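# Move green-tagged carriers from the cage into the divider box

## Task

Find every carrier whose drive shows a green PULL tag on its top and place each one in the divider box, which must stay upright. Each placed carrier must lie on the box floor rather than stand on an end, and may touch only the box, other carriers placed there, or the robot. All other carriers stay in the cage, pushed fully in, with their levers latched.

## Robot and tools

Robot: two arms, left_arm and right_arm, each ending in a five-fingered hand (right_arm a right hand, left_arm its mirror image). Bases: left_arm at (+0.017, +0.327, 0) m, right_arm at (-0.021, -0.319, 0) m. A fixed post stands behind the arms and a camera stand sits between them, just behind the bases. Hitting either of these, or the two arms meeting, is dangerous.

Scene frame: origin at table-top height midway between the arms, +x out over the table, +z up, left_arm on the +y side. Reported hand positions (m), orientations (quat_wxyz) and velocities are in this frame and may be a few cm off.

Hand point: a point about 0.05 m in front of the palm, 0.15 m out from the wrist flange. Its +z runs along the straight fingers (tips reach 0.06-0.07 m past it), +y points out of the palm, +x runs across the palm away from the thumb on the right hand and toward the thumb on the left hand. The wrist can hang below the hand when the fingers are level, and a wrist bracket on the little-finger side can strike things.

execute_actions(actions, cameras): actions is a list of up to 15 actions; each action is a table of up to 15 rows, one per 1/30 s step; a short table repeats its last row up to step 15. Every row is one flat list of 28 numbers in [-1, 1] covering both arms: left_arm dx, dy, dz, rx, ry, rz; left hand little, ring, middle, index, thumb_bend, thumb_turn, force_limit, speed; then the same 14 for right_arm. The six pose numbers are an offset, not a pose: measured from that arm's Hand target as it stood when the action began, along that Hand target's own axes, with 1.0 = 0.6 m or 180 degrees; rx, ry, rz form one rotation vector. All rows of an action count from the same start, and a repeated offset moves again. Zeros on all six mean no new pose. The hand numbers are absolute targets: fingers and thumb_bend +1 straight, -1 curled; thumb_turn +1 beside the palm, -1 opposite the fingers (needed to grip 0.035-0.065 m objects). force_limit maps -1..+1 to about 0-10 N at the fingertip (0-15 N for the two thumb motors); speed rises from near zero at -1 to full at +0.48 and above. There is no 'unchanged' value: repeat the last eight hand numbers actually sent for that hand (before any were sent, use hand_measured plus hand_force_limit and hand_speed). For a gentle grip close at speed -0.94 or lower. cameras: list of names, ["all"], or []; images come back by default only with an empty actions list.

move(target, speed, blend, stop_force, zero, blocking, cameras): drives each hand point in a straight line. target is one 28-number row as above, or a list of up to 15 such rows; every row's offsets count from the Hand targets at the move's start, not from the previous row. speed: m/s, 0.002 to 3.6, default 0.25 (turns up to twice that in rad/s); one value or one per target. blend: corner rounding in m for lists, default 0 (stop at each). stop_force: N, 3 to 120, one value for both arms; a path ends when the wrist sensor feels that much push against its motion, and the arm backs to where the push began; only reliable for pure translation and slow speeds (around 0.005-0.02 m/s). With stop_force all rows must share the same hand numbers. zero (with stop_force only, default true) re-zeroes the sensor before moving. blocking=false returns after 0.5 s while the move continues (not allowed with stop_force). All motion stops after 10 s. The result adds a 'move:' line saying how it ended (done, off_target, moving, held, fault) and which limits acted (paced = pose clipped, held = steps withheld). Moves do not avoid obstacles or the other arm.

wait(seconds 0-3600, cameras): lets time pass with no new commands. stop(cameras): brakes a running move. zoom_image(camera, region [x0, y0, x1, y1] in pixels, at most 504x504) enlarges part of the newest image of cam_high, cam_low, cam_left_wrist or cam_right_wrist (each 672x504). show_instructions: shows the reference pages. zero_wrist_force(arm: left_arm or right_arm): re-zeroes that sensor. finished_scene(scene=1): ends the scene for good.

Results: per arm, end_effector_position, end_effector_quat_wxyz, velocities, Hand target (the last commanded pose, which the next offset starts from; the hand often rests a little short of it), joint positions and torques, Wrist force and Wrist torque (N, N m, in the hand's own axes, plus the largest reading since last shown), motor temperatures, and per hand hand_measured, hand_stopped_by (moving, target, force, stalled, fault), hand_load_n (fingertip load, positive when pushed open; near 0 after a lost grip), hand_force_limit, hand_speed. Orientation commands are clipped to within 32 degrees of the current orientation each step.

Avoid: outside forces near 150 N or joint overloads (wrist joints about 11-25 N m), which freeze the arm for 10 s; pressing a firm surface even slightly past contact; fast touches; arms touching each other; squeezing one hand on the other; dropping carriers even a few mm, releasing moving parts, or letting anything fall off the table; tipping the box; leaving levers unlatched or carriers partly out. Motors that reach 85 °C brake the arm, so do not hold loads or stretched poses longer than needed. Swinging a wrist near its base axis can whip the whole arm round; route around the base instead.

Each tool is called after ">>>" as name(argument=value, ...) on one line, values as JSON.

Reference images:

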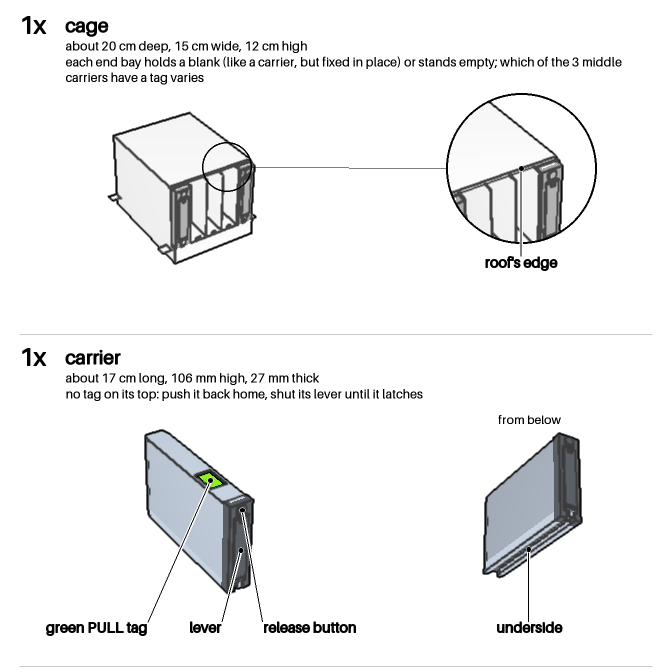

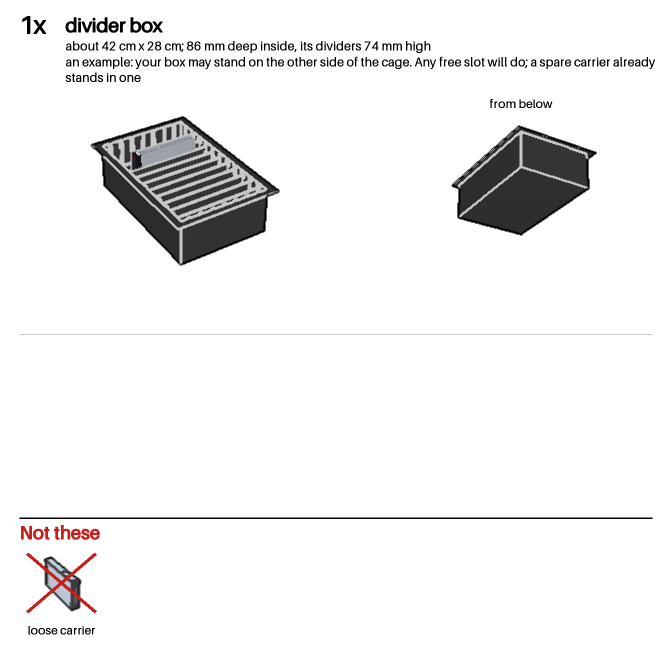

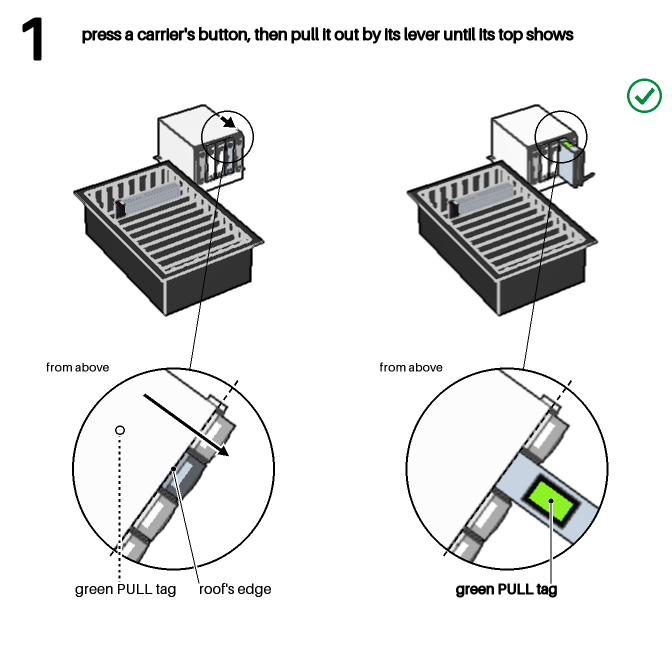

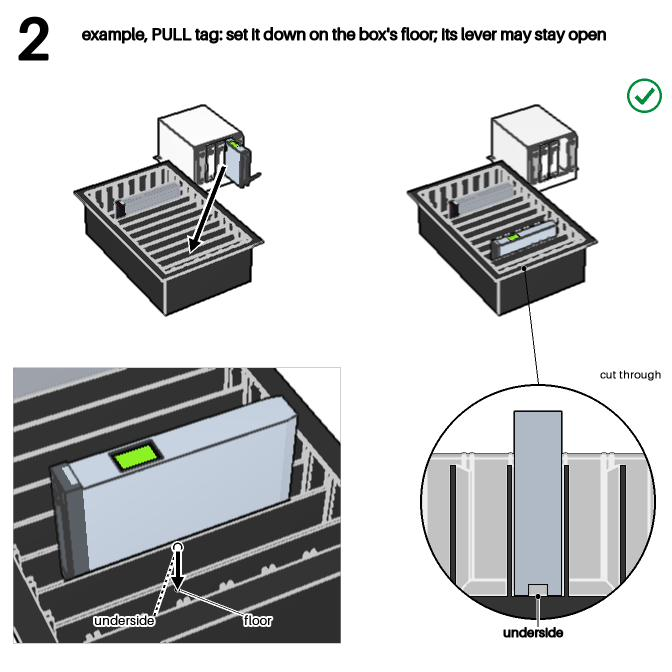

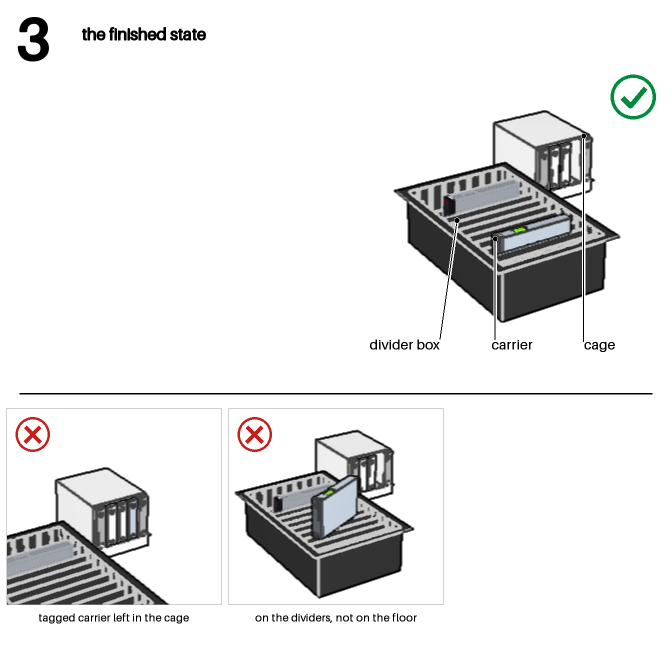

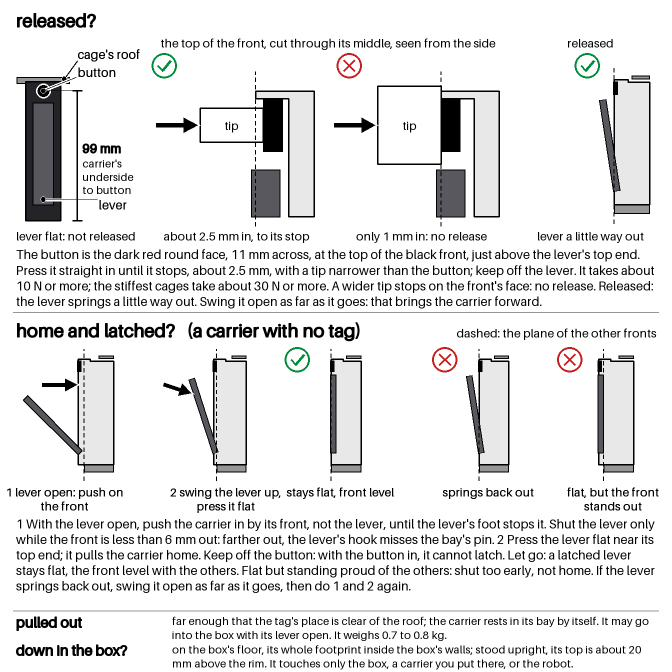

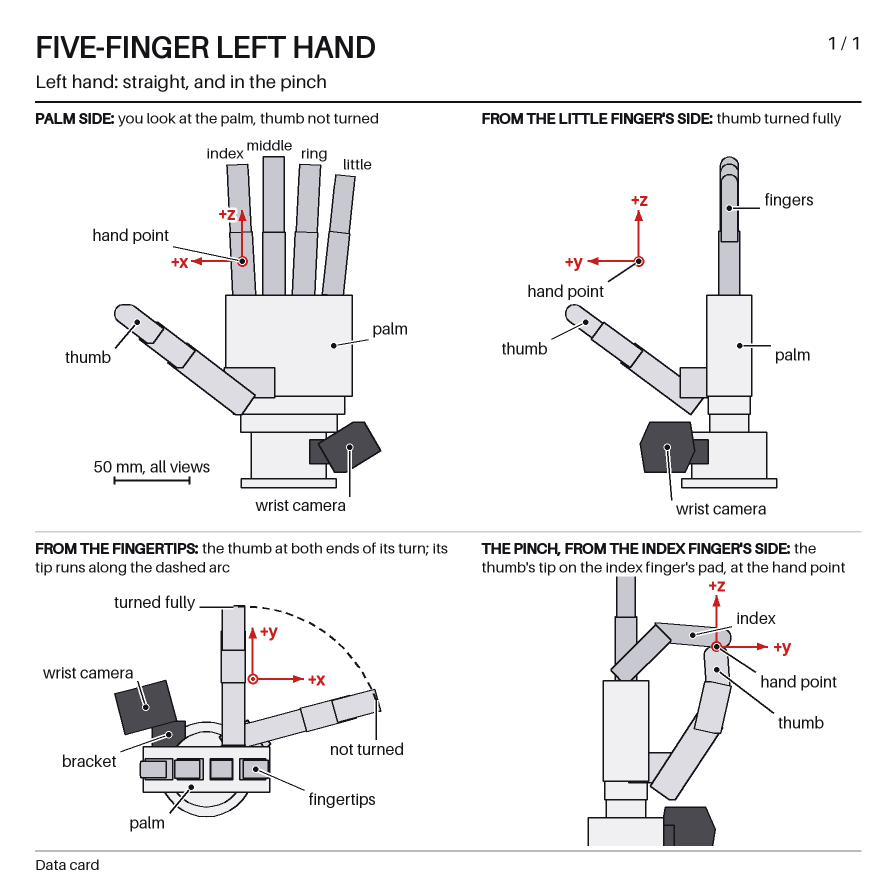

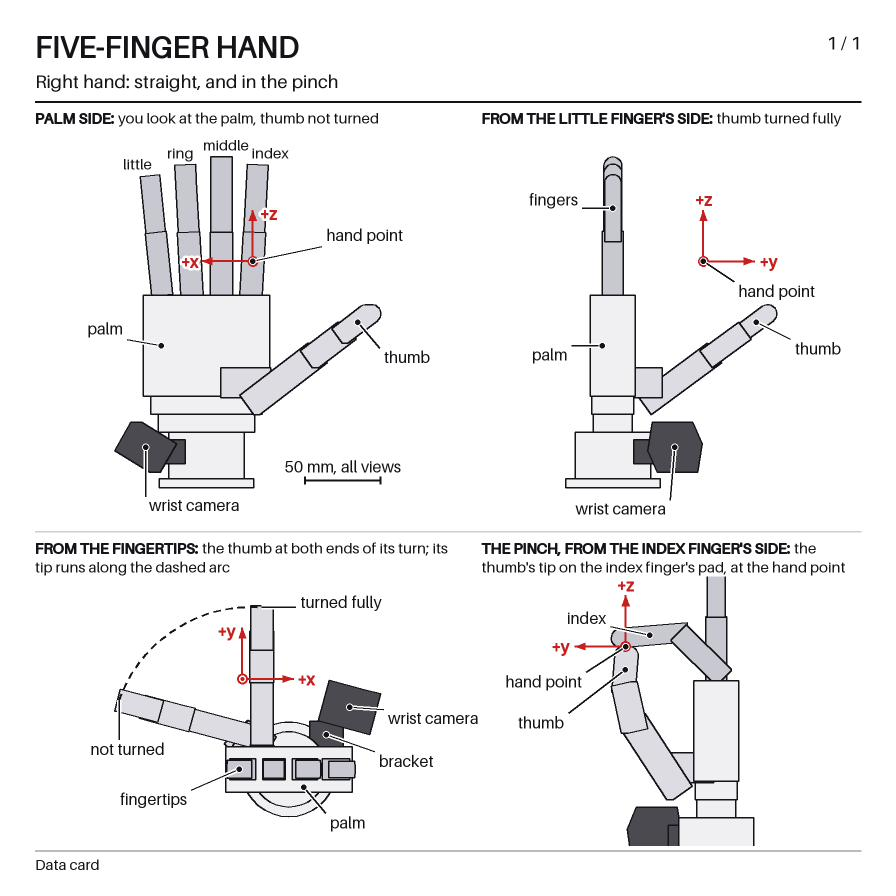

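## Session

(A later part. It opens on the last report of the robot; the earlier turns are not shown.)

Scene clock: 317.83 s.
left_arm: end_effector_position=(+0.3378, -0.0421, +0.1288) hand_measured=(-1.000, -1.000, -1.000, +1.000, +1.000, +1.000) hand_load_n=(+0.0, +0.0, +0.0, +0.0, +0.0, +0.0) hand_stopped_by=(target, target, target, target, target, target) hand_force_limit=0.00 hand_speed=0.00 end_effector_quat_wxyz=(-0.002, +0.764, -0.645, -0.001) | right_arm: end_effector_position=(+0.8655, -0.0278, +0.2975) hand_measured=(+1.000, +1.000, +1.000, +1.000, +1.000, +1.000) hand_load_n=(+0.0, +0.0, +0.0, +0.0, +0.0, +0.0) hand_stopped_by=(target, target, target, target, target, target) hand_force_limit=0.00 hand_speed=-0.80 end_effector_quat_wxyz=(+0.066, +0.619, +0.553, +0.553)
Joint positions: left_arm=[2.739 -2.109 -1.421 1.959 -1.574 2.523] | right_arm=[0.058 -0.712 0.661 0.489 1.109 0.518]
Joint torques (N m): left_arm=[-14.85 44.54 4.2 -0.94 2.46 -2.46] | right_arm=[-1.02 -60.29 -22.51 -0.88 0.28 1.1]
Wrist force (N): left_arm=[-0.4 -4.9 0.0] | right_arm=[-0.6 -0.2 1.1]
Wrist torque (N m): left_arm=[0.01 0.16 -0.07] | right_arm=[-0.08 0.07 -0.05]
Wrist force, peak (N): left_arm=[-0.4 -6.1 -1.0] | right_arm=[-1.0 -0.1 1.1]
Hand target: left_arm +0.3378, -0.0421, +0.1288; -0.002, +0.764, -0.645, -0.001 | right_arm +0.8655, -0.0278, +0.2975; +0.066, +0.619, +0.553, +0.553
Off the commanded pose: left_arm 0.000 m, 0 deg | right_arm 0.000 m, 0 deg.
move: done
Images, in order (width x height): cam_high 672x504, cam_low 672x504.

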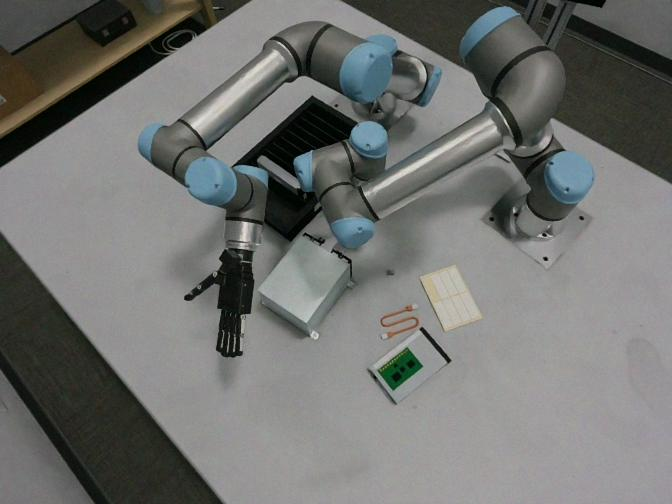

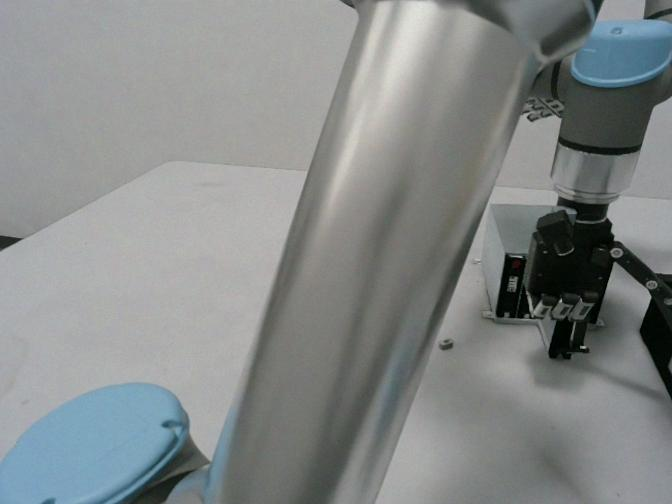

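>>> move(target=[[0,0,-0.15,0,0,0,-1,-1,-1,1,1,1,0,0, 0,0,0,0,0,0,1,1,1,1,1,1,0,-0.8],[-0.18,0.02,-0.2,0,0,0,-1,-1,-1,1,1,1,0,0, 0,0,0,0,0,0,1,1,1,1,1,1,0,-0.8]], speed=[0.08,0.2], blend=[0.02,0], cameras=["cam_low","cam_high","cam_left_wrist"])

>>> zoom_image(camera="cam_high", region=[260, 190, 420, 340])

>>> zoom_image(camera="cam_low", region=[472, 200, 672, 400])

Scene clock: 322.23 s.
left_arm: end_effector_position=(+0.3078, +0.0619, +0.2491) hand_measured=(-1.000, -1.000, -1.000, +1.000, +1.000, +1.000) hand_load_n=(+0.0, +0.0, +0.0, +0.0, +0.0, +0.0) hand_stopped_by=(target, target, target, target, target, target) hand_force_limit=0.00 hand_speed=0.00 end_effector_quat_wxyz=(-0.002, +0.764, -0.645, -0.001) | right_arm: end_effector_position=(+0.8655, -0.0278, +0.2975) hand_measured=(+1.000, +1.000, +1.000, +1.000, +1.000, +1.000) hand_load_n=(+0.0, +0.0, +0.0, +0.0, +0.0, -0.5) hand_stopped_by=(target, target, target, target, target, target) hand_force_limit=0.00 hand_speed=-0.80 end_effector_quat_wxyz=(+0.066, +0.619, +0.553, +0.553)
Joint positions: left_arm=[2.94 -1.821 -1.514 1.764 -1.574 2.724] | right_arm=[0.058 -0.712 0.661 0.489 1.109 0.518]
Joint torques (N m): left_arm=[12.84 35.56 6.27 -5.08 2 2.5] | right_arm=[-1.02 -60.53 -22.8 -0.87 0.31 1.1]
Wrist force (N): left_arm=[-0.4 0.1 1.0] | right_arm=[-0.5 -0.1 0.9]
Wrist torque (N m): left_arm=[-0.05 0.14 -0.18] | right_arm=[-0.06 0.06 -0.05]
Wrist force, peak (N): left_arm=[-0.5 -5.1 0.2] | right_arm=[-1.0 -0.3 1.1]
Hand target: left_arm +0.3078, +0.0620, +0.2492; -0.002, +0.764, -0.645, -0.001 | right_arm +0.8655, -0.0278, +0.2975; +0.066, +0.619, +0.553, +0.553
Off the commanded pose: left_arm 0.000 m, 0 deg | right_arm 0.000 m, 0 deg.
move: done
cam_left_wrist: T_world_to_cam=[[0.99102, -0.13272, -0.01615, -0.28784], [-0.10454, -0.84452, 0.52521, -0.0473], [-0.08334, -0.51881, -0.85082, 0.38295]] pos_world=[0.31223, 0.12053, 0.34601]
Images, in order (width x height): cam_high 672x504, cam_low 672x504, cam_left_wrist 672x504.

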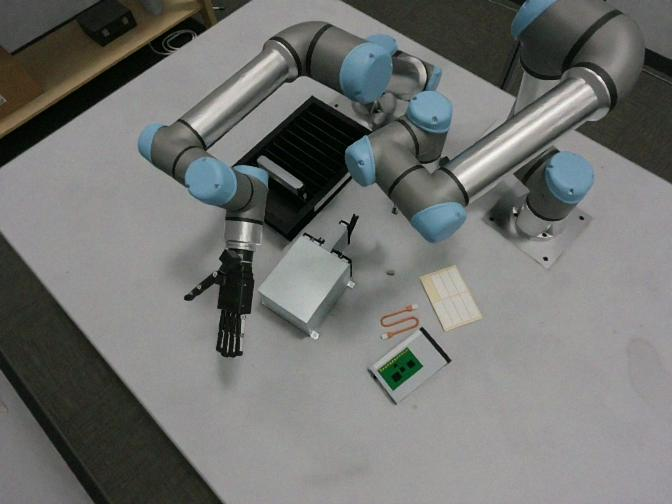

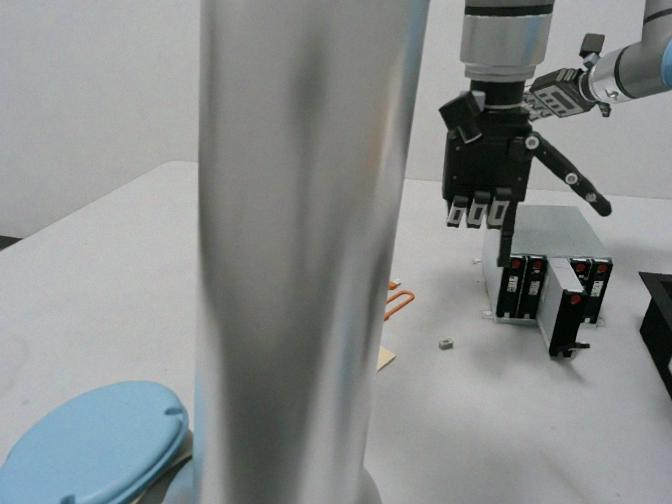

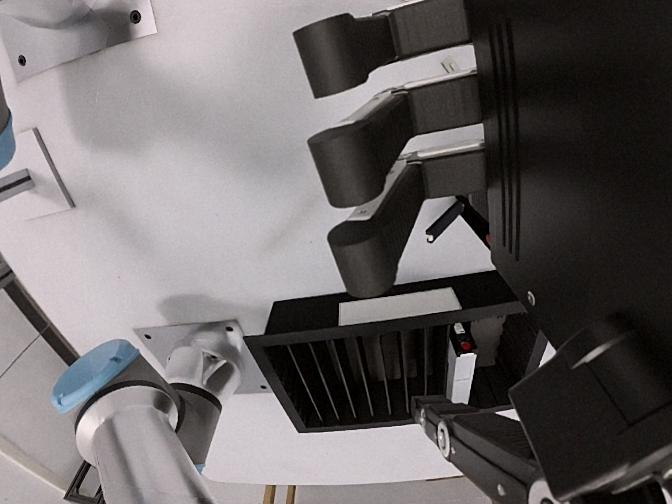

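Scaled by 3.150 from the camera's image (finer frame: 960x720).

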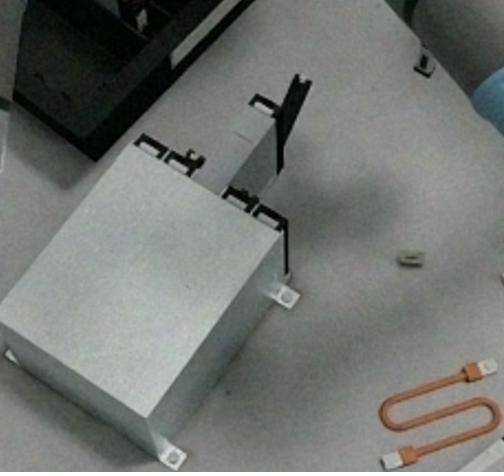

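Scaled by 2.520 from the camera's image (finer frame: 960x720).

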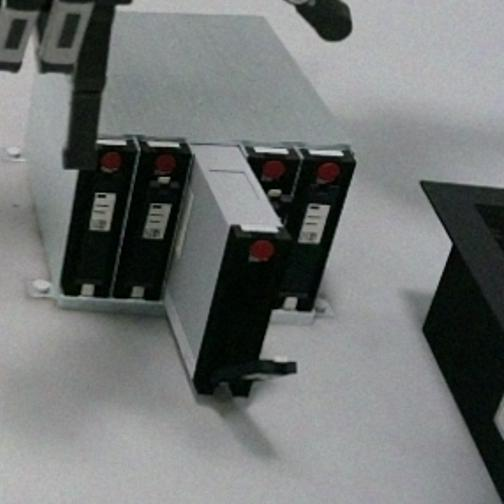

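>>> zoom_image(camera="cam_high", region=[315, 205, 365, 265])

>>> zoom_image(camera="cam_low", region=[530, 245, 610, 365])

Scaled by 8.400 from the camera's image (finer frame: 960x720).

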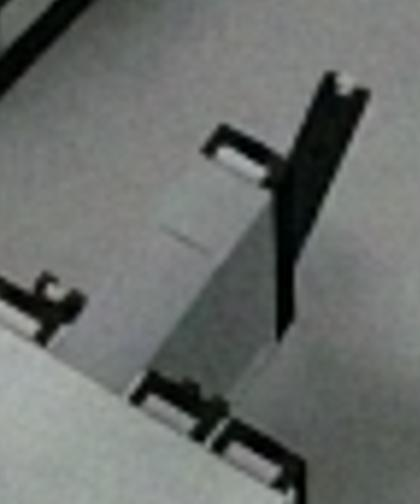

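Scaled by 4.200 from the camera's image (finer frame: 960x720).

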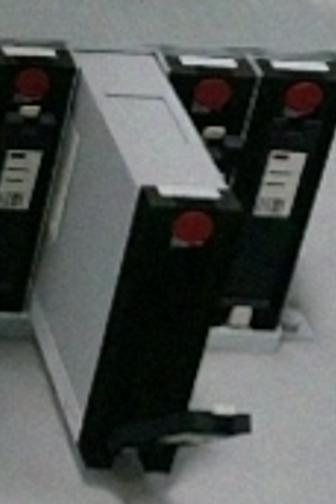

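>>> move(target=[0.1308,-0.215,0.0985,0,0,0,-1,-1,-1,1,1,1,0,0, 0,0,0,0,0,0,1,1,1,1,1,1,0,-0.8], speed=0.2, cameras=["cam_low"])

>>> zoom_image(camera="cam_low", region=[500, 220, 580, 300])

Scene clock: 336.27 s.
left_arm: end_effector_position=(+0.4482, +0.0064, +0.1900) hand_measured=(-1.000, -1.000, -1.000, +1.000, +1.000, +1.000) hand_load_n=(+0.0, +0.0, +0.0, +0.0, +0.0, +0.0) hand_stopped_by=(target, target, target, target, target, target) hand_force_limit=0.00 hand_speed=0.00 end_effector_quat_wxyz=(-0.002, +0.764, -0.645, -0.001) | right_arm: end_effector_position=(+0.8655, -0.0278, +0.2975) hand_measured=(+1.000, +1.000, +1.000, +1.000, +1.000, +1.000) hand_load_n=(+0.0, +0.0, +0.0, +0.0, +0.0, +0.0) hand_stopped_by=(target, target, target, target, target, target) hand_force_limit=0.00 hand_speed=-0.80 end_effector_quat_wxyz=(+0.066, +0.619, +0.553, +0.553)
Joint positions: left_arm=[2.905 -2.221 -1.077 1.727 -1.574 2.689] | right_arm=[0.058 -0.712 0.661 0.489 1.109 0.518]
Joint torques (N m): left_arm=[-13.84 36.99 24.39 -4.88 -1.17 -2.64] | right_arm=[-0.81 -59.95 -22.12 -0.91 0.29 1.1]
Wrist force (N): left_arm=[-0.6 0.3 0.7] | right_arm=[-0.9 0.0 0.9]
Wrist torque (N m): left_arm=[0.01 0.15 -0.11] | right_arm=[-0.05 0.11 -0.06]
Wrist force, peak (N): left_arm=[-1.5 1.2 0.5] | right_arm=[-0.6 0.1 1.4]
Hand target: left_arm +0.4482, +0.0063, +0.1899; -0.002, +0.764, -0.645, -0.001 | right_arm +0.8655, -0.0278, +0.2975; +0.066, +0.619, +0.553, +0.553
Off the commanded pose: left_arm 0.000 m, 0 deg | right_arm 0.000 m, 0 deg.
move: done

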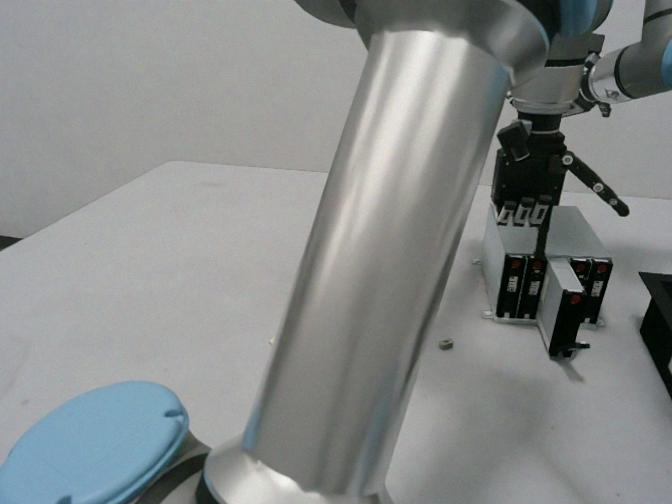

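Scaled by 6.300 from the camera's image (finer frame: 960x720).

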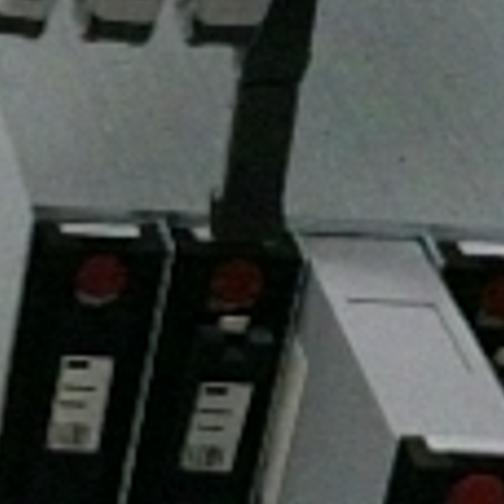

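>>> move(target=[0,0,0.0617,0,0,0,-1,-1,-1,1,1,1,0,0, 0,0,0,0,0,0,1,1,1,1,1,1,0,-0.8], speed=0.025, stop_force=7, cameras=["cam_low"])

>>> zoom_image(camera="cam_low", region=[500, 240, 570, 310])

Scene clock: 352.87 s.
left_arm: end_effector_position=(+0.4482, +0.0064, +0.1644) hand_measured=(-1.000, -1.000, -1.000, +1.000, +1.000, +1.000) hand_load_n=(+0.0, +0.0, +0.0, -2.5, +0.0, +0.0) hand_stopped_by=(target, target, target, target, target, target) hand_force_limit=0.00 hand_speed=0.00 end_effector_quat_wxyz=(-0.002, +0.764, -0.645, -0.001) | right_arm: end_effector_position=(+0.8655, -0.0278, +0.2975) hand_measured=(+1.000, +1.000, +1.000, +1.000, +1.000, +1.000) hand_load_n=(+0.0, +0.0, +0.0, +0.0, +0.0, +0.0) hand_stopped_by=(target, target, target, target, target, target) hand_force_limit=0.00 hand_speed=-0.80 end_effector_quat_wxyz=(+0.066, +0.619, +0.553, +0.553)
Joint positions: left_arm=[2.905 -2.233 -1.122 1.784 -1.574 2.689] | right_arm=[0.058 -0.712 0.661 0.489 1.109 0.518]
Joint torques (N m): left_arm=[-1.56 48.89 25.1 -4.38 -1.07 2.05] | right_arm=[-0.58 -60.17 -22.96 -0.92 0.23 1.14]
Wrist force (N): left_arm=[-0.8 2.0 -2.1] | right_arm=[-1.0 0.1 0.8]
Wrist torque (N m): left_arm=[0.11 0.17 -0.12] | right_arm=[-0.03 0.14 -0.06]
Wrist force, peak (N): left_arm=[-0.2 1.6 -17.9] | right_arm=[-1.0 0.0 1.2]
Hand target: left_arm +0.4482, +0.0064, +0.1644; -0.002, +0.764, -0.645, -0.001 (not the last commanded pose) | right_arm +0.8655, -0.0278, +0.2975; +0.066, +0.619, +0.553, +0.553
Off the commanded pose: left_arm 0.012 m, 0 deg | right_arm 0.000 m, 0 deg.
move: contact (left_arm)

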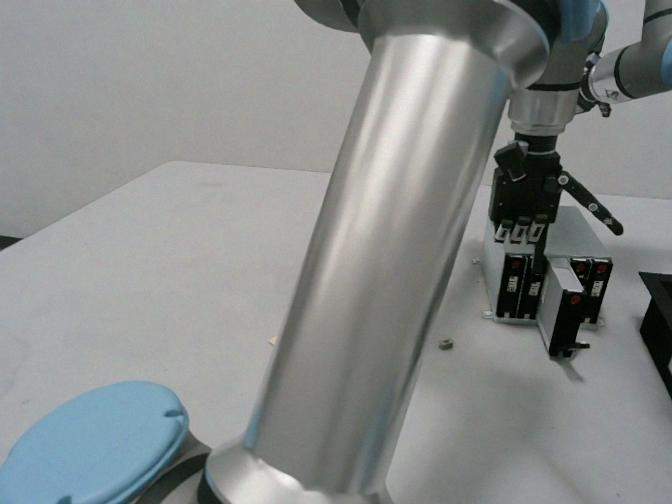

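Scaled by 7.200 from the camera's image (finer frame: 960x720).

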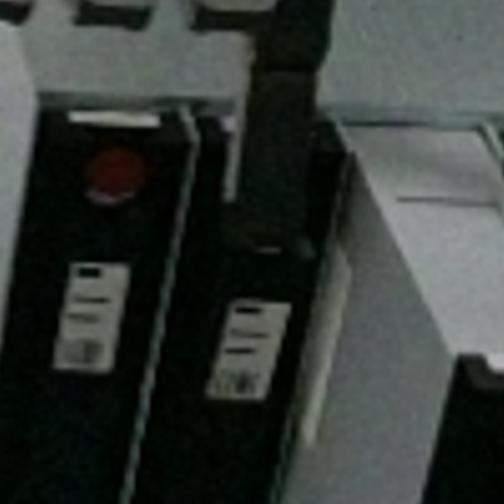

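>>> move(target=[[0,0,0.0025,0,0,0,-1,-1,-1,1,1,1,0,0, 0,0,0,0,0,0,1,1,1,1,1,1,0,-0.8],[0,0.0133,0.0042,0,0,0,-1,-1,-1,1,1,1,0,0, 0,0,0,0,0,0,1,1,1,1,1,1,0,-0.8]], speed=0.01, cameras=["cam_low"])

>>> zoom_image(camera="cam_low", region=[500, 240, 570, 310])

Scene clock: 359.87 s.
left_arm: end_effector_position=(+0.4403, +0.0051, +0.1619) hand_measured=(-1.000, -1.000, -1.000, +1.000, +1.000, +1.000) hand_load_n=(+0.0, +0.0, +0.0, -5.0, +0.0, +0.0) hand_stopped_by=(target, target, target, target, target, target) hand_force_limit=0.00 hand_speed=0.00 end_effector_quat_wxyz=(-0.002, +0.764, -0.645, -0.001) | right_arm: end_effector_position=(+0.8655, -0.0278, +0.2975) hand_measured=(+1.000, +1.000, +1.000, +1.000, +1.000, +1.000) hand_load_n=(+0.0, +0.0, +0.0, +0.5, +0.0, +0.0) hand_stopped_by=(target, target, target, target, target, target) hand_force_limit=0.00 hand_speed=-0.80 end_effector_quat_wxyz=(+0.066, +0.619, +0.553, +0.553)
Joint positions: left_arm=[2.898 -2.219 -1.153 1.801 -1.574 2.683] | right_arm=[0.058 -0.712 0.661 0.489 1.109 0.518]
Joint torques (N m): left_arm=[-12.35 38.36 2.36 2.79 -1.46 -2.61] | right_arm=[-0.67 -59.78 -23.06 -0.98 0.32 1.14]
Wrist force (N): left_arm=[-1.1 3.1 -20.5] | right_arm=[-1.0 -0.1 1.1]
Wrist torque (N m): left_arm=[1.13 0.00 -0.14] | right_arm=[-0.08 0.12 -0.07]
Wrist force, peak (N): left_arm=[-0.2 2.3 -28.1] | right_arm=[-1.1 -0.4 1.2]
Hand target: left_arm +0.4403, +0.0051, +0.1619; -0.002, +0.764, -0.645, -0.001 | right_arm +0.8655, -0.0278, +0.2975; +0.066, +0.619, +0.553, +0.553
Off the commanded pose: left_arm 0.000 m, 0 deg | right_arm 0.000 m, 0 deg.
move: done

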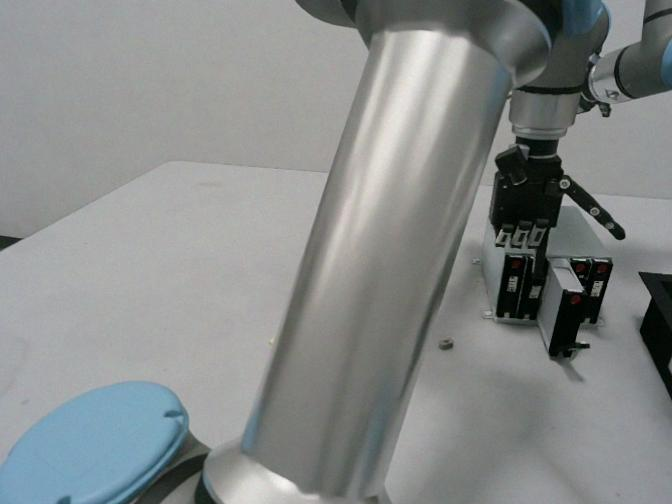

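Scaled by 7.200 from the camera's image (finer frame: 960x720).

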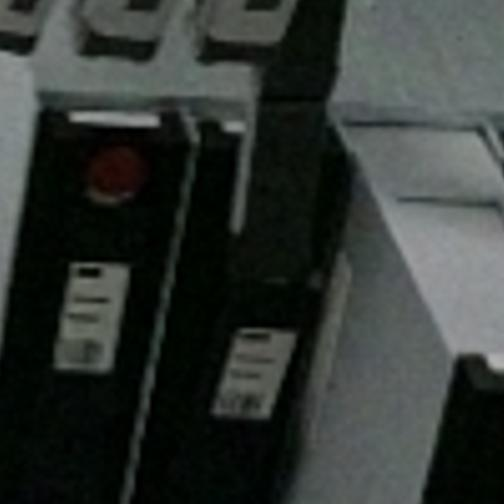

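>>> move(target=[[0,0,-0.02,0,0,0,-1,-1,-1,1,1,1,0,0, 0,0,0,0,0,0,1,1,1,1,1,1,0,-0.8],[0,-0.0125,-0.02,0,0,0,-1,-1,-1,1,1,1,0,0, 0,0,0,0,0,0,1,1,1,1,1,1,0,-0.8]], speed=0.04, cameras=["cam_low"])

>>> zoom_image(camera="cam_low", region=[500, 240, 570, 310])

Scene clock: 362.10 s.
left_arm: end_effector_position=(+0.4476, +0.0063, +0.1739) hand_measured=(-1.000, -1.000, -1.000, +1.000, +1.000, +1.000) hand_load_n=(+0.0, +0.0, +0.0, +0.0, +0.0, +0.0) hand_stopped_by=(target, target, target, target, target, target) hand_force_limit=0.00 hand_speed=0.00 end_effector_quat_wxyz=(-0.002, +0.764, -0.645, -0.001) | right_arm: end_effector_position=(+0.8655, -0.0278, +0.2975) hand_measured=(+1.000, +1.000, +1.000, +1.000, +1.000, +1.000) hand_load_n=(+0.0, +0.0, +0.0, +0.0, +0.0, +0.0) hand_stopped_by=(target, target, target, target, target, target) hand_force_limit=0.00 hand_speed=-0.80 end_effector_quat_wxyz=(+0.066, +0.619, +0.553, +0.553)
Joint positions: left_arm=[2.904 -2.227 -1.108 1.764 -1.574 2.689] | right_arm=[0.058 -0.712 0.661 0.489 1.109 0.518]
Joint torques (N m): left_arm=[13.61 35.64 26.86 -5.13 0.26 2.63] | right_arm=[-0.62 -59.86 -22.56 -0.84 0.25 1.05]
Wrist force (N): left_arm=[-0.9 -0.7 0.8] | right_arm=[-0.9 0.0 1.0]
Wrist torque (N m): left_arm=[-0.21 0.23 -0.19] | right_arm=[-0.05 0.12 -0.06]
Wrist force, peak (N): left_arm=[-1.2 3.0 -20.4] | right_arm=[-1.0 -0.2 1.2]
Hand target: left_arm +0.4477, +0.0063, +0.1739; -0.002, +0.764, -0.645, -0.001 | right_arm +0.8655, -0.0278, +0.2975; +0.066, +0.619, +0.553, +0.553
Off the commanded pose: left_arm 0.000 m, 0 deg | right_arm 0.000 m, 0 deg.
move: done

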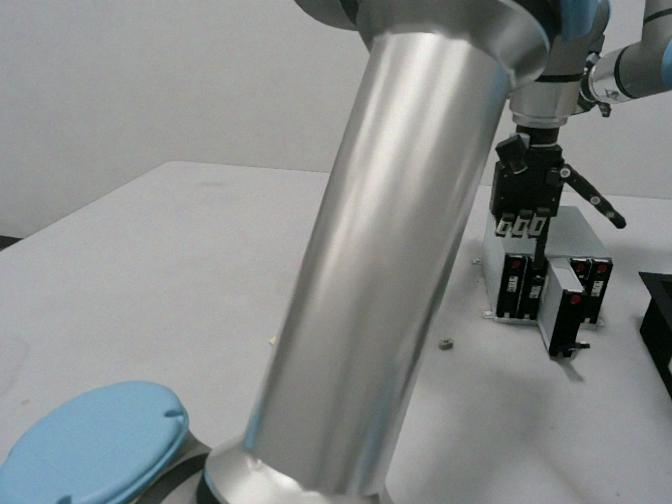

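Scaled by 7.200 from the camera's image (finer frame: 960x720).

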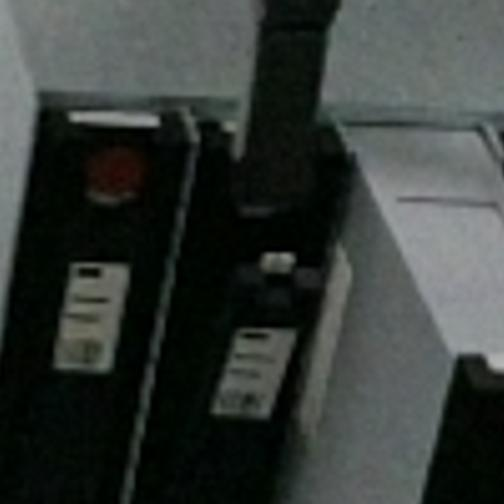

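>>> move(target=[[0,-0.0017,0.0433,0,0,0,-1,-1,-1,1,1,1,0,0, 0,0,0,0,0,0,1,1,1,1,1,1,0,-0.8],[0,0.0133,0.0517,0,0,0,-1,-1,-1,1,1,1,0,0, 0,0,0,0,0,0,1,1,1,1,1,1,0,-0.8],[0,0.0317,0.0583,0,0,0,-1,-1,-1,1,1,1,0,0, 0,0,0,0,0,0,1,1,1,1,1,1,0,-0.8],[0,0.05,0.0683,0,0,0,-1,-1,-1,1,1,1,0,0, 0,0,0,0,0,0,1,1,1,1,1,1,0,-0.8],[0,0.0567,0.075,0,0,0,-1,-1,-1,1,1,1,0,0, 0,0,0,0,0,0,1,1,1,1,1,1,0,-0.8]], speed=0.03, blend=[0.002,0.003,0.003,0.002,0], stop_force=10, cameras=["cam_low"])

>>> zoom_image(camera="cam_low", region=[500, 240, 600, 340])

Scene clock: 368.70 s.
left_arm: end_effector_position=(+0.4142, +0.0008, +0.1289) hand_measured=(-1.000, -1.000, -1.000, +1.000, +1.000, +1.000) hand_load_n=(+0.0, +0.0, +0.0, +0.0, +0.0, +0.0) hand_stopped_by=(target, target, target, target, target, target) hand_force_limit=0.00 hand_speed=0.00 end_effector_quat_wxyz=(-0.002, +0.764, -0.645, -0.001) | right_arm: end_effector_position=(+0.8655, -0.0278, +0.2975) hand_measured=(+1.000, +1.000, +1.000, +1.000, +1.000, +1.000) hand_load_n=(+0.0, +0.0, +0.0, +0.0, +0.0, +0.0) hand_stopped_by=(target, target, target, target, target, target) hand_force_limit=0.00 hand_speed=-0.80 end_effector_quat_wxyz=(+0.066, +0.619, +0.553, +0.553)
Joint positions: left_arm=[2.876 -2.192 -1.285 1.906 -1.574 2.66] | right_arm=[0.058 -0.712 0.661 0.489 1.109 0.518]
Joint torques (N m): left_arm=[-14.13 47.33 5.09 -0.36 2.07 -2.63] | right_arm=[-1.1 -60.09 -23.32 -0.9 0.41 1.1]
Wrist force (N): left_arm=[-0.7 -2.9 -1.9] | right_arm=[-0.9 0.1 0.7]
Wrist torque (N m): left_arm=[-0.02 0.16 -0.10] | right_arm=[-0.02 0.11 -0.05]
Wrist force, peak (N): left_arm=[0.1 5.3 -3.9] | right_arm=[-1.1 0.0 1.2]
Hand target: left_arm +0.4142, +0.0008, +0.1289; -0.002, +0.764, -0.645, -0.001 | right_arm +0.8655, -0.0278, +0.2975; +0.066, +0.619, +0.553, +0.553
Off the commanded pose: left_arm 0.000 m, 0 deg | right_arm 0.000 m, 0 deg.
move: done

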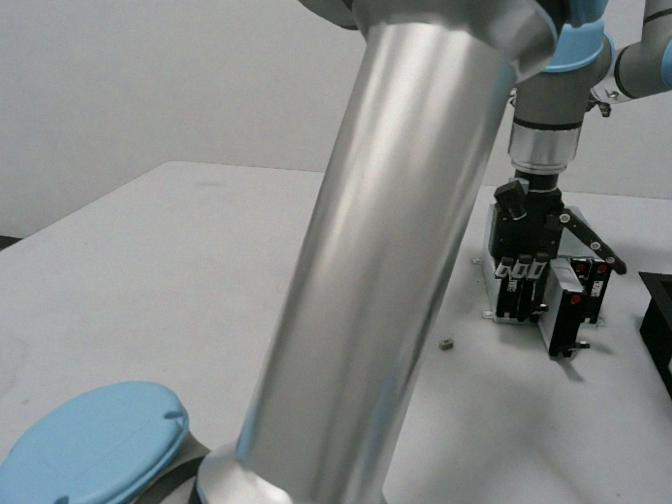

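Scaled by 5.040 from the camera's image (finer frame: 960x720).

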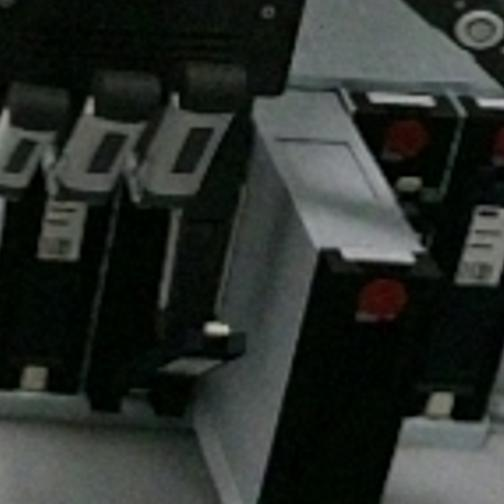

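>>> move(target=[0,0.0917,0,0,0,0,-1,-1,-1,1,1,1,0,0, 0,0,0,0,0,0,1,1,1,1,1,1,0,-0.8], speed=0.05, stop_force=15, zero=false, cameras=[])

>>> move(target=[[0,0,-0.12,0,0,0,-1,-1,-1,1,1,1,0,0, 0,0,0,0,0,0,1,1,1,1,1,1,0,-0.8],[-0.05,0.15,-0.15,0,0,0,-1,-1,-1,1,1,1,0,0, 0,0,0,0,0,0,1,1,1,1,1,1,0,-0.8]], speed=[0.08,0.25], blend=[0.01,0], cameras=["cam_low","cam_high"])

>>> zoom_image(camera="cam_high", region=[300, 200, 380, 280])

>>> zoom_image(camera="cam_low", region=[492, 240, 612, 360])

Scene clock: 372.80 s.
left_arm: end_effector_position=(+0.3599, -0.0084, +0.1288) hand_measured=(-1.000, -1.000, -1.000, +1.000, +1.000, +1.000) hand_load_n=(+0.0, +0.0, +0.0, +0.0, +0.0, +0.0) hand_stopped_by=(target, target, target, target, target, target) hand_force_limit=0.00 hand_speed=0.00 end_effector_quat_wxyz=(-0.002, +0.764, -0.645, -0.001) | right_arm: end_effector_position=(+0.8655, -0.0278, +0.2975) hand_measured=(+1.000, +1.000, +1.000, +1.000, +1.000, +1.000) hand_load_n=(+0.0, +0.0, +0.0, +0.0, +0.0, +0.0) hand_stopped_by=(target, target, target, target, target, target) hand_force_limit=0.00 hand_speed=-0.80 end_effector_quat_wxyz=(+0.066, +0.619, +0.553, +0.553)
Joint positions: left_arm=[2.822 -2.1 -1.435 1.964 -1.574 2.606] | right_arm=[0.058 -0.712 0.661 0.489 1.109 0.518]
Joint torques (N m): left_arm=[-14.14 44.19 4.94 -0.75 2.33 -2.46] | right_arm=[-1 -60.56 -22.79 -1.01 0.4 1.07]
Wrist force (N): left_arm=[-0.9 -3.5 -0.1] | right_arm=[-0.8 -0.1 0.7]
Wrist torque (N m): left_arm=[0.00 0.23 -0.11] | right_arm=[-0.06 0.11 -0.06]
Wrist force, peak (N): left_arm=[-0.4 -5.5 -1.4] | right_arm=[-1.2 -0.2 0.9]
Hand target: left_arm +0.3599, -0.0084, +0.1288; -0.002, +0.764, -0.645, -0.001 | right_arm +0.8655, -0.0278, +0.2975; +0.066, +0.619, +0.553, +0.553
Off the commanded pose: left_arm 0.000 m, 0 deg | right_arm 0.000 m, 0 deg.
move: done

Scene clock: 374.67 s.
left_arm: end_effector_position=(+0.2662, +0.0058, +0.2188) hand_measured=(-1.000, -1.000, -1.000, +1.000, +1.000, +1.000) hand_load_n=(+0.0, +0.0, +0.0, +0.0, +0.0, +0.0) hand_stopped_by=(target, target, target, target, target, target) hand_force_limit=0.00 hand_speed=0.00 end_effector_quat_wxyz=(-0.002, +0.764, -0.645, -0.001) | right_arm: end_effector_position=(+0.8655, -0.0278, +0.2975) hand_measured=(+1.000, +1.000, +1.000, +1.000, +1.000, +1.000) hand_load_n=(+0.0, +0.0, +0.0, +0.0, -0.5, +0.0) hand_stopped_by=(target, target, target, target, target, target) hand_force_limit=0.00 hand_speed=-0.80 end_effector_quat_wxyz=(+0.066, +0.619, +0.553, +0.553)
Joint positions: left_arm=[2.769 -1.841 -1.568 1.837 -1.574 2.554] | right_arm=[0.058 -0.712 0.661 0.489 1.109 0.518]
Joint torques (N m): left_arm=[-12.98 34.92 7.33 -0.01 2.05 -2.6] | right_arm=[-1.12 -59.56 -22.85 -0.97 0.37 1.08]
Wrist force (N): left_arm=[-0.9 0.2 1.1] | right_arm=[-0.9 0.0 0.9]
Wrist torque (N m): left_arm=[-0.06 0.21 -0.11] | right_arm=[-0.05 0.12 -0.06]
Wrist force, peak (N): left_arm=[-0.8 -3.8 -0.1] | right_arm=[-1.2 -0.2 1.1]
Hand target: left_arm +0.2661, +0.0058, +0.2188; -0.002, +0.764, -0.645, -0.001 | right_arm +0.8655, -0.0278, +0.2975; +0.066, +0.619, +0.553, +0.553
Off the commanded pose: left_arm 0.000 m, 0 deg | right_arm 0.000 m, 0 deg.
move: done
Images, in order (width x height): cam_high 672x504, cam_low 672x504.

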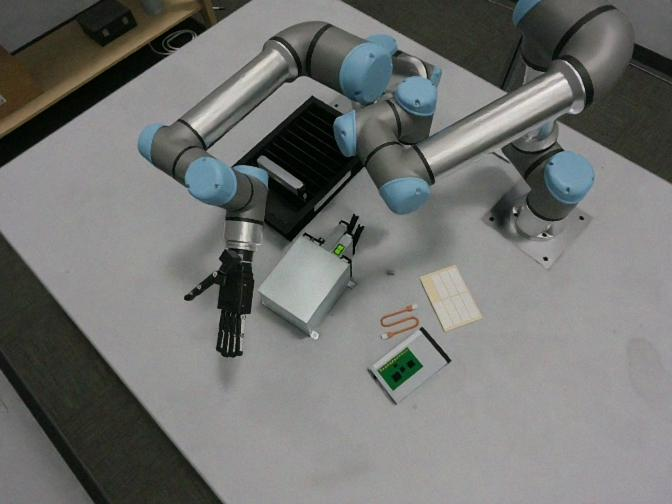

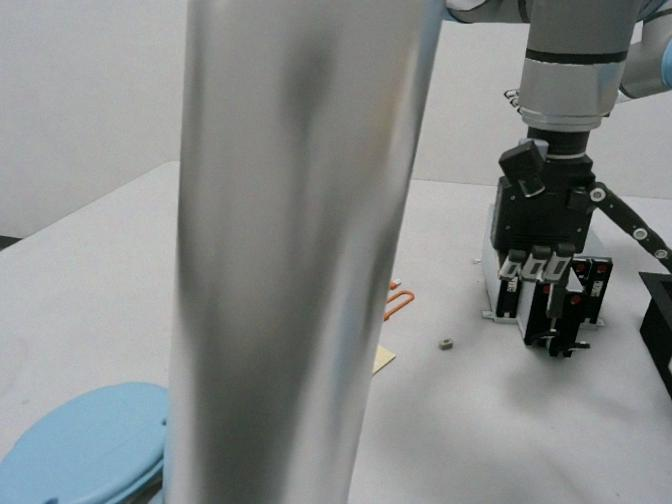

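Scaled by 6.300 from the camera's image (finer frame: 960x720).

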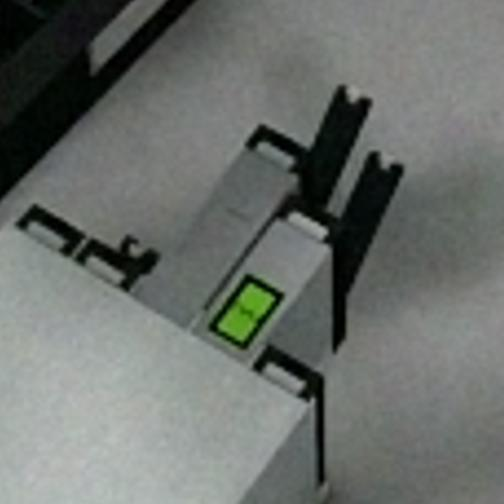

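Scaled by 4.200 from the camera's image (finer frame: 960x720).

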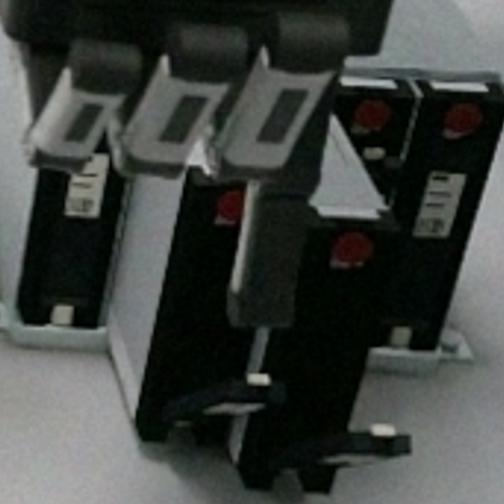

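>>> move(target=[[0.1478,-0.2978,0,0,0,0,-1,-1,-1,1,1,1,0,0, 0,0,0,0,0,0,1,1,1,1,1,1,0,-0.8],[0.1478,-0.2978,0.048,0,0,0,-1,-1,-1,1,1,1,0,0, 0,0,0,0,0,0,1,1,1,1,1,1,0,-0.8]], speed=0.2, blend=[0.01,0], cameras=["cam_low"])

>>> zoom_image(camera="cam_low", region=[540, 220, 620, 300])

Scene clock: 378.33 s.
left_arm: end_effector_position=(+0.4155, -0.0381, +0.2173) hand_measured=(-1.000, -1.000, -1.000, +1.000, +1.000, +1.000) hand_load_n=(+0.0, +0.0, +0.0, +0.0, +0.0, +0.0) hand_stopped_by=(target, target, target, target, target, target) hand_force_limit=0.00 hand_speed=0.00 end_effector_quat_wxyz=(-0.001, +0.765, -0.644, +0.002) | right_arm: end_effector_position=(+0.8655, -0.0278, +0.2975) hand_measured=(+1.000, +1.000, +1.000, +1.000, +1.000, +1.000) hand_load_n=(+0.0, +0.0, +0.0, +0.0, -0.5, +0.0) hand_stopped_by=(target, target, target, target, target, target) hand_force_limit=0.00 hand_speed=-0.80 end_effector_quat_wxyz=(+0.066, +0.619, +0.553, +0.553)
Joint positions: left_arm=[2.809 -2.198 -1.043 1.674 -1.571 2.591] | right_arm=[0.058 -0.712 0.661 0.489 1.109 0.518]
Joint torques (N m): left_arm=[-13.53 49.61 6.79 -0.17 -0.96 -2.63] | right_arm=[-1.16 -60 -23.36 -1.03 0.47 1.09]
Wrist force (N): left_arm=[-0.7 0.3 0.7] | right_arm=[-0.8 -0.3 0.9]
Wrist torque (N m): left_arm=[-0.01 0.16 -0.14] | right_arm=[-0.09 0.11 -0.07]
Wrist force, peak (N): left_arm=[2.1 -4.8 3.4] | right_arm=[-1.2 -0.1 1.1]
Hand target: left_arm +0.4154, -0.0381, +0.2173; -0.001, +0.765, -0.644, +0.002 (not the last commanded pose) | right_arm +0.8655, -0.0278, +0.2975; +0.066, +0.619, +0.553, +0.553
Off the commanded pose: left_arm 0.052 m, 0 deg | right_arm 0.000 m, 0 deg.
move: held (left_arm; a check stopped the path); path passed 0 of 2 targets; limits=held
pose unreachable (left arm): on one or more control steps of this call, first in action 0 (counted from 0), this arm could not follow its commanded pose, so it was not sent that pose on those steps. It may still have moved: this result reports where it is.
cause: moving toward the commanded pose would bring a part of the arm too close to another arm (a part of this arm just beyond joint 4 (wrist 1) and a part of the right arm just beyond its joint 4 (wrist 1), 31 mm apart when this arm was first held).

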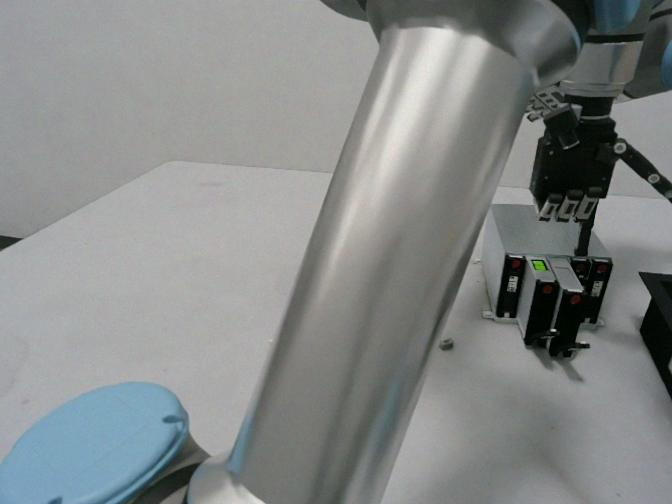

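Scaled by 6.300 from the camera's image (finer frame: 960x720).

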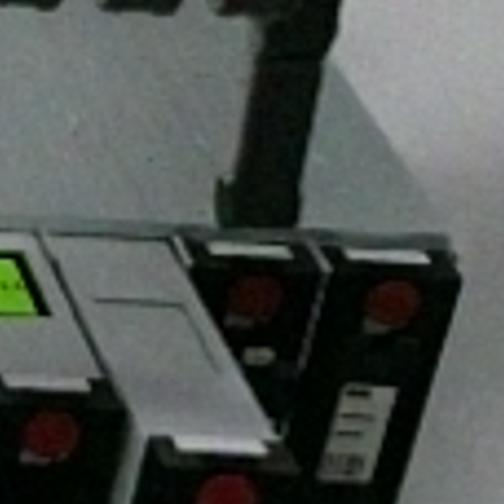

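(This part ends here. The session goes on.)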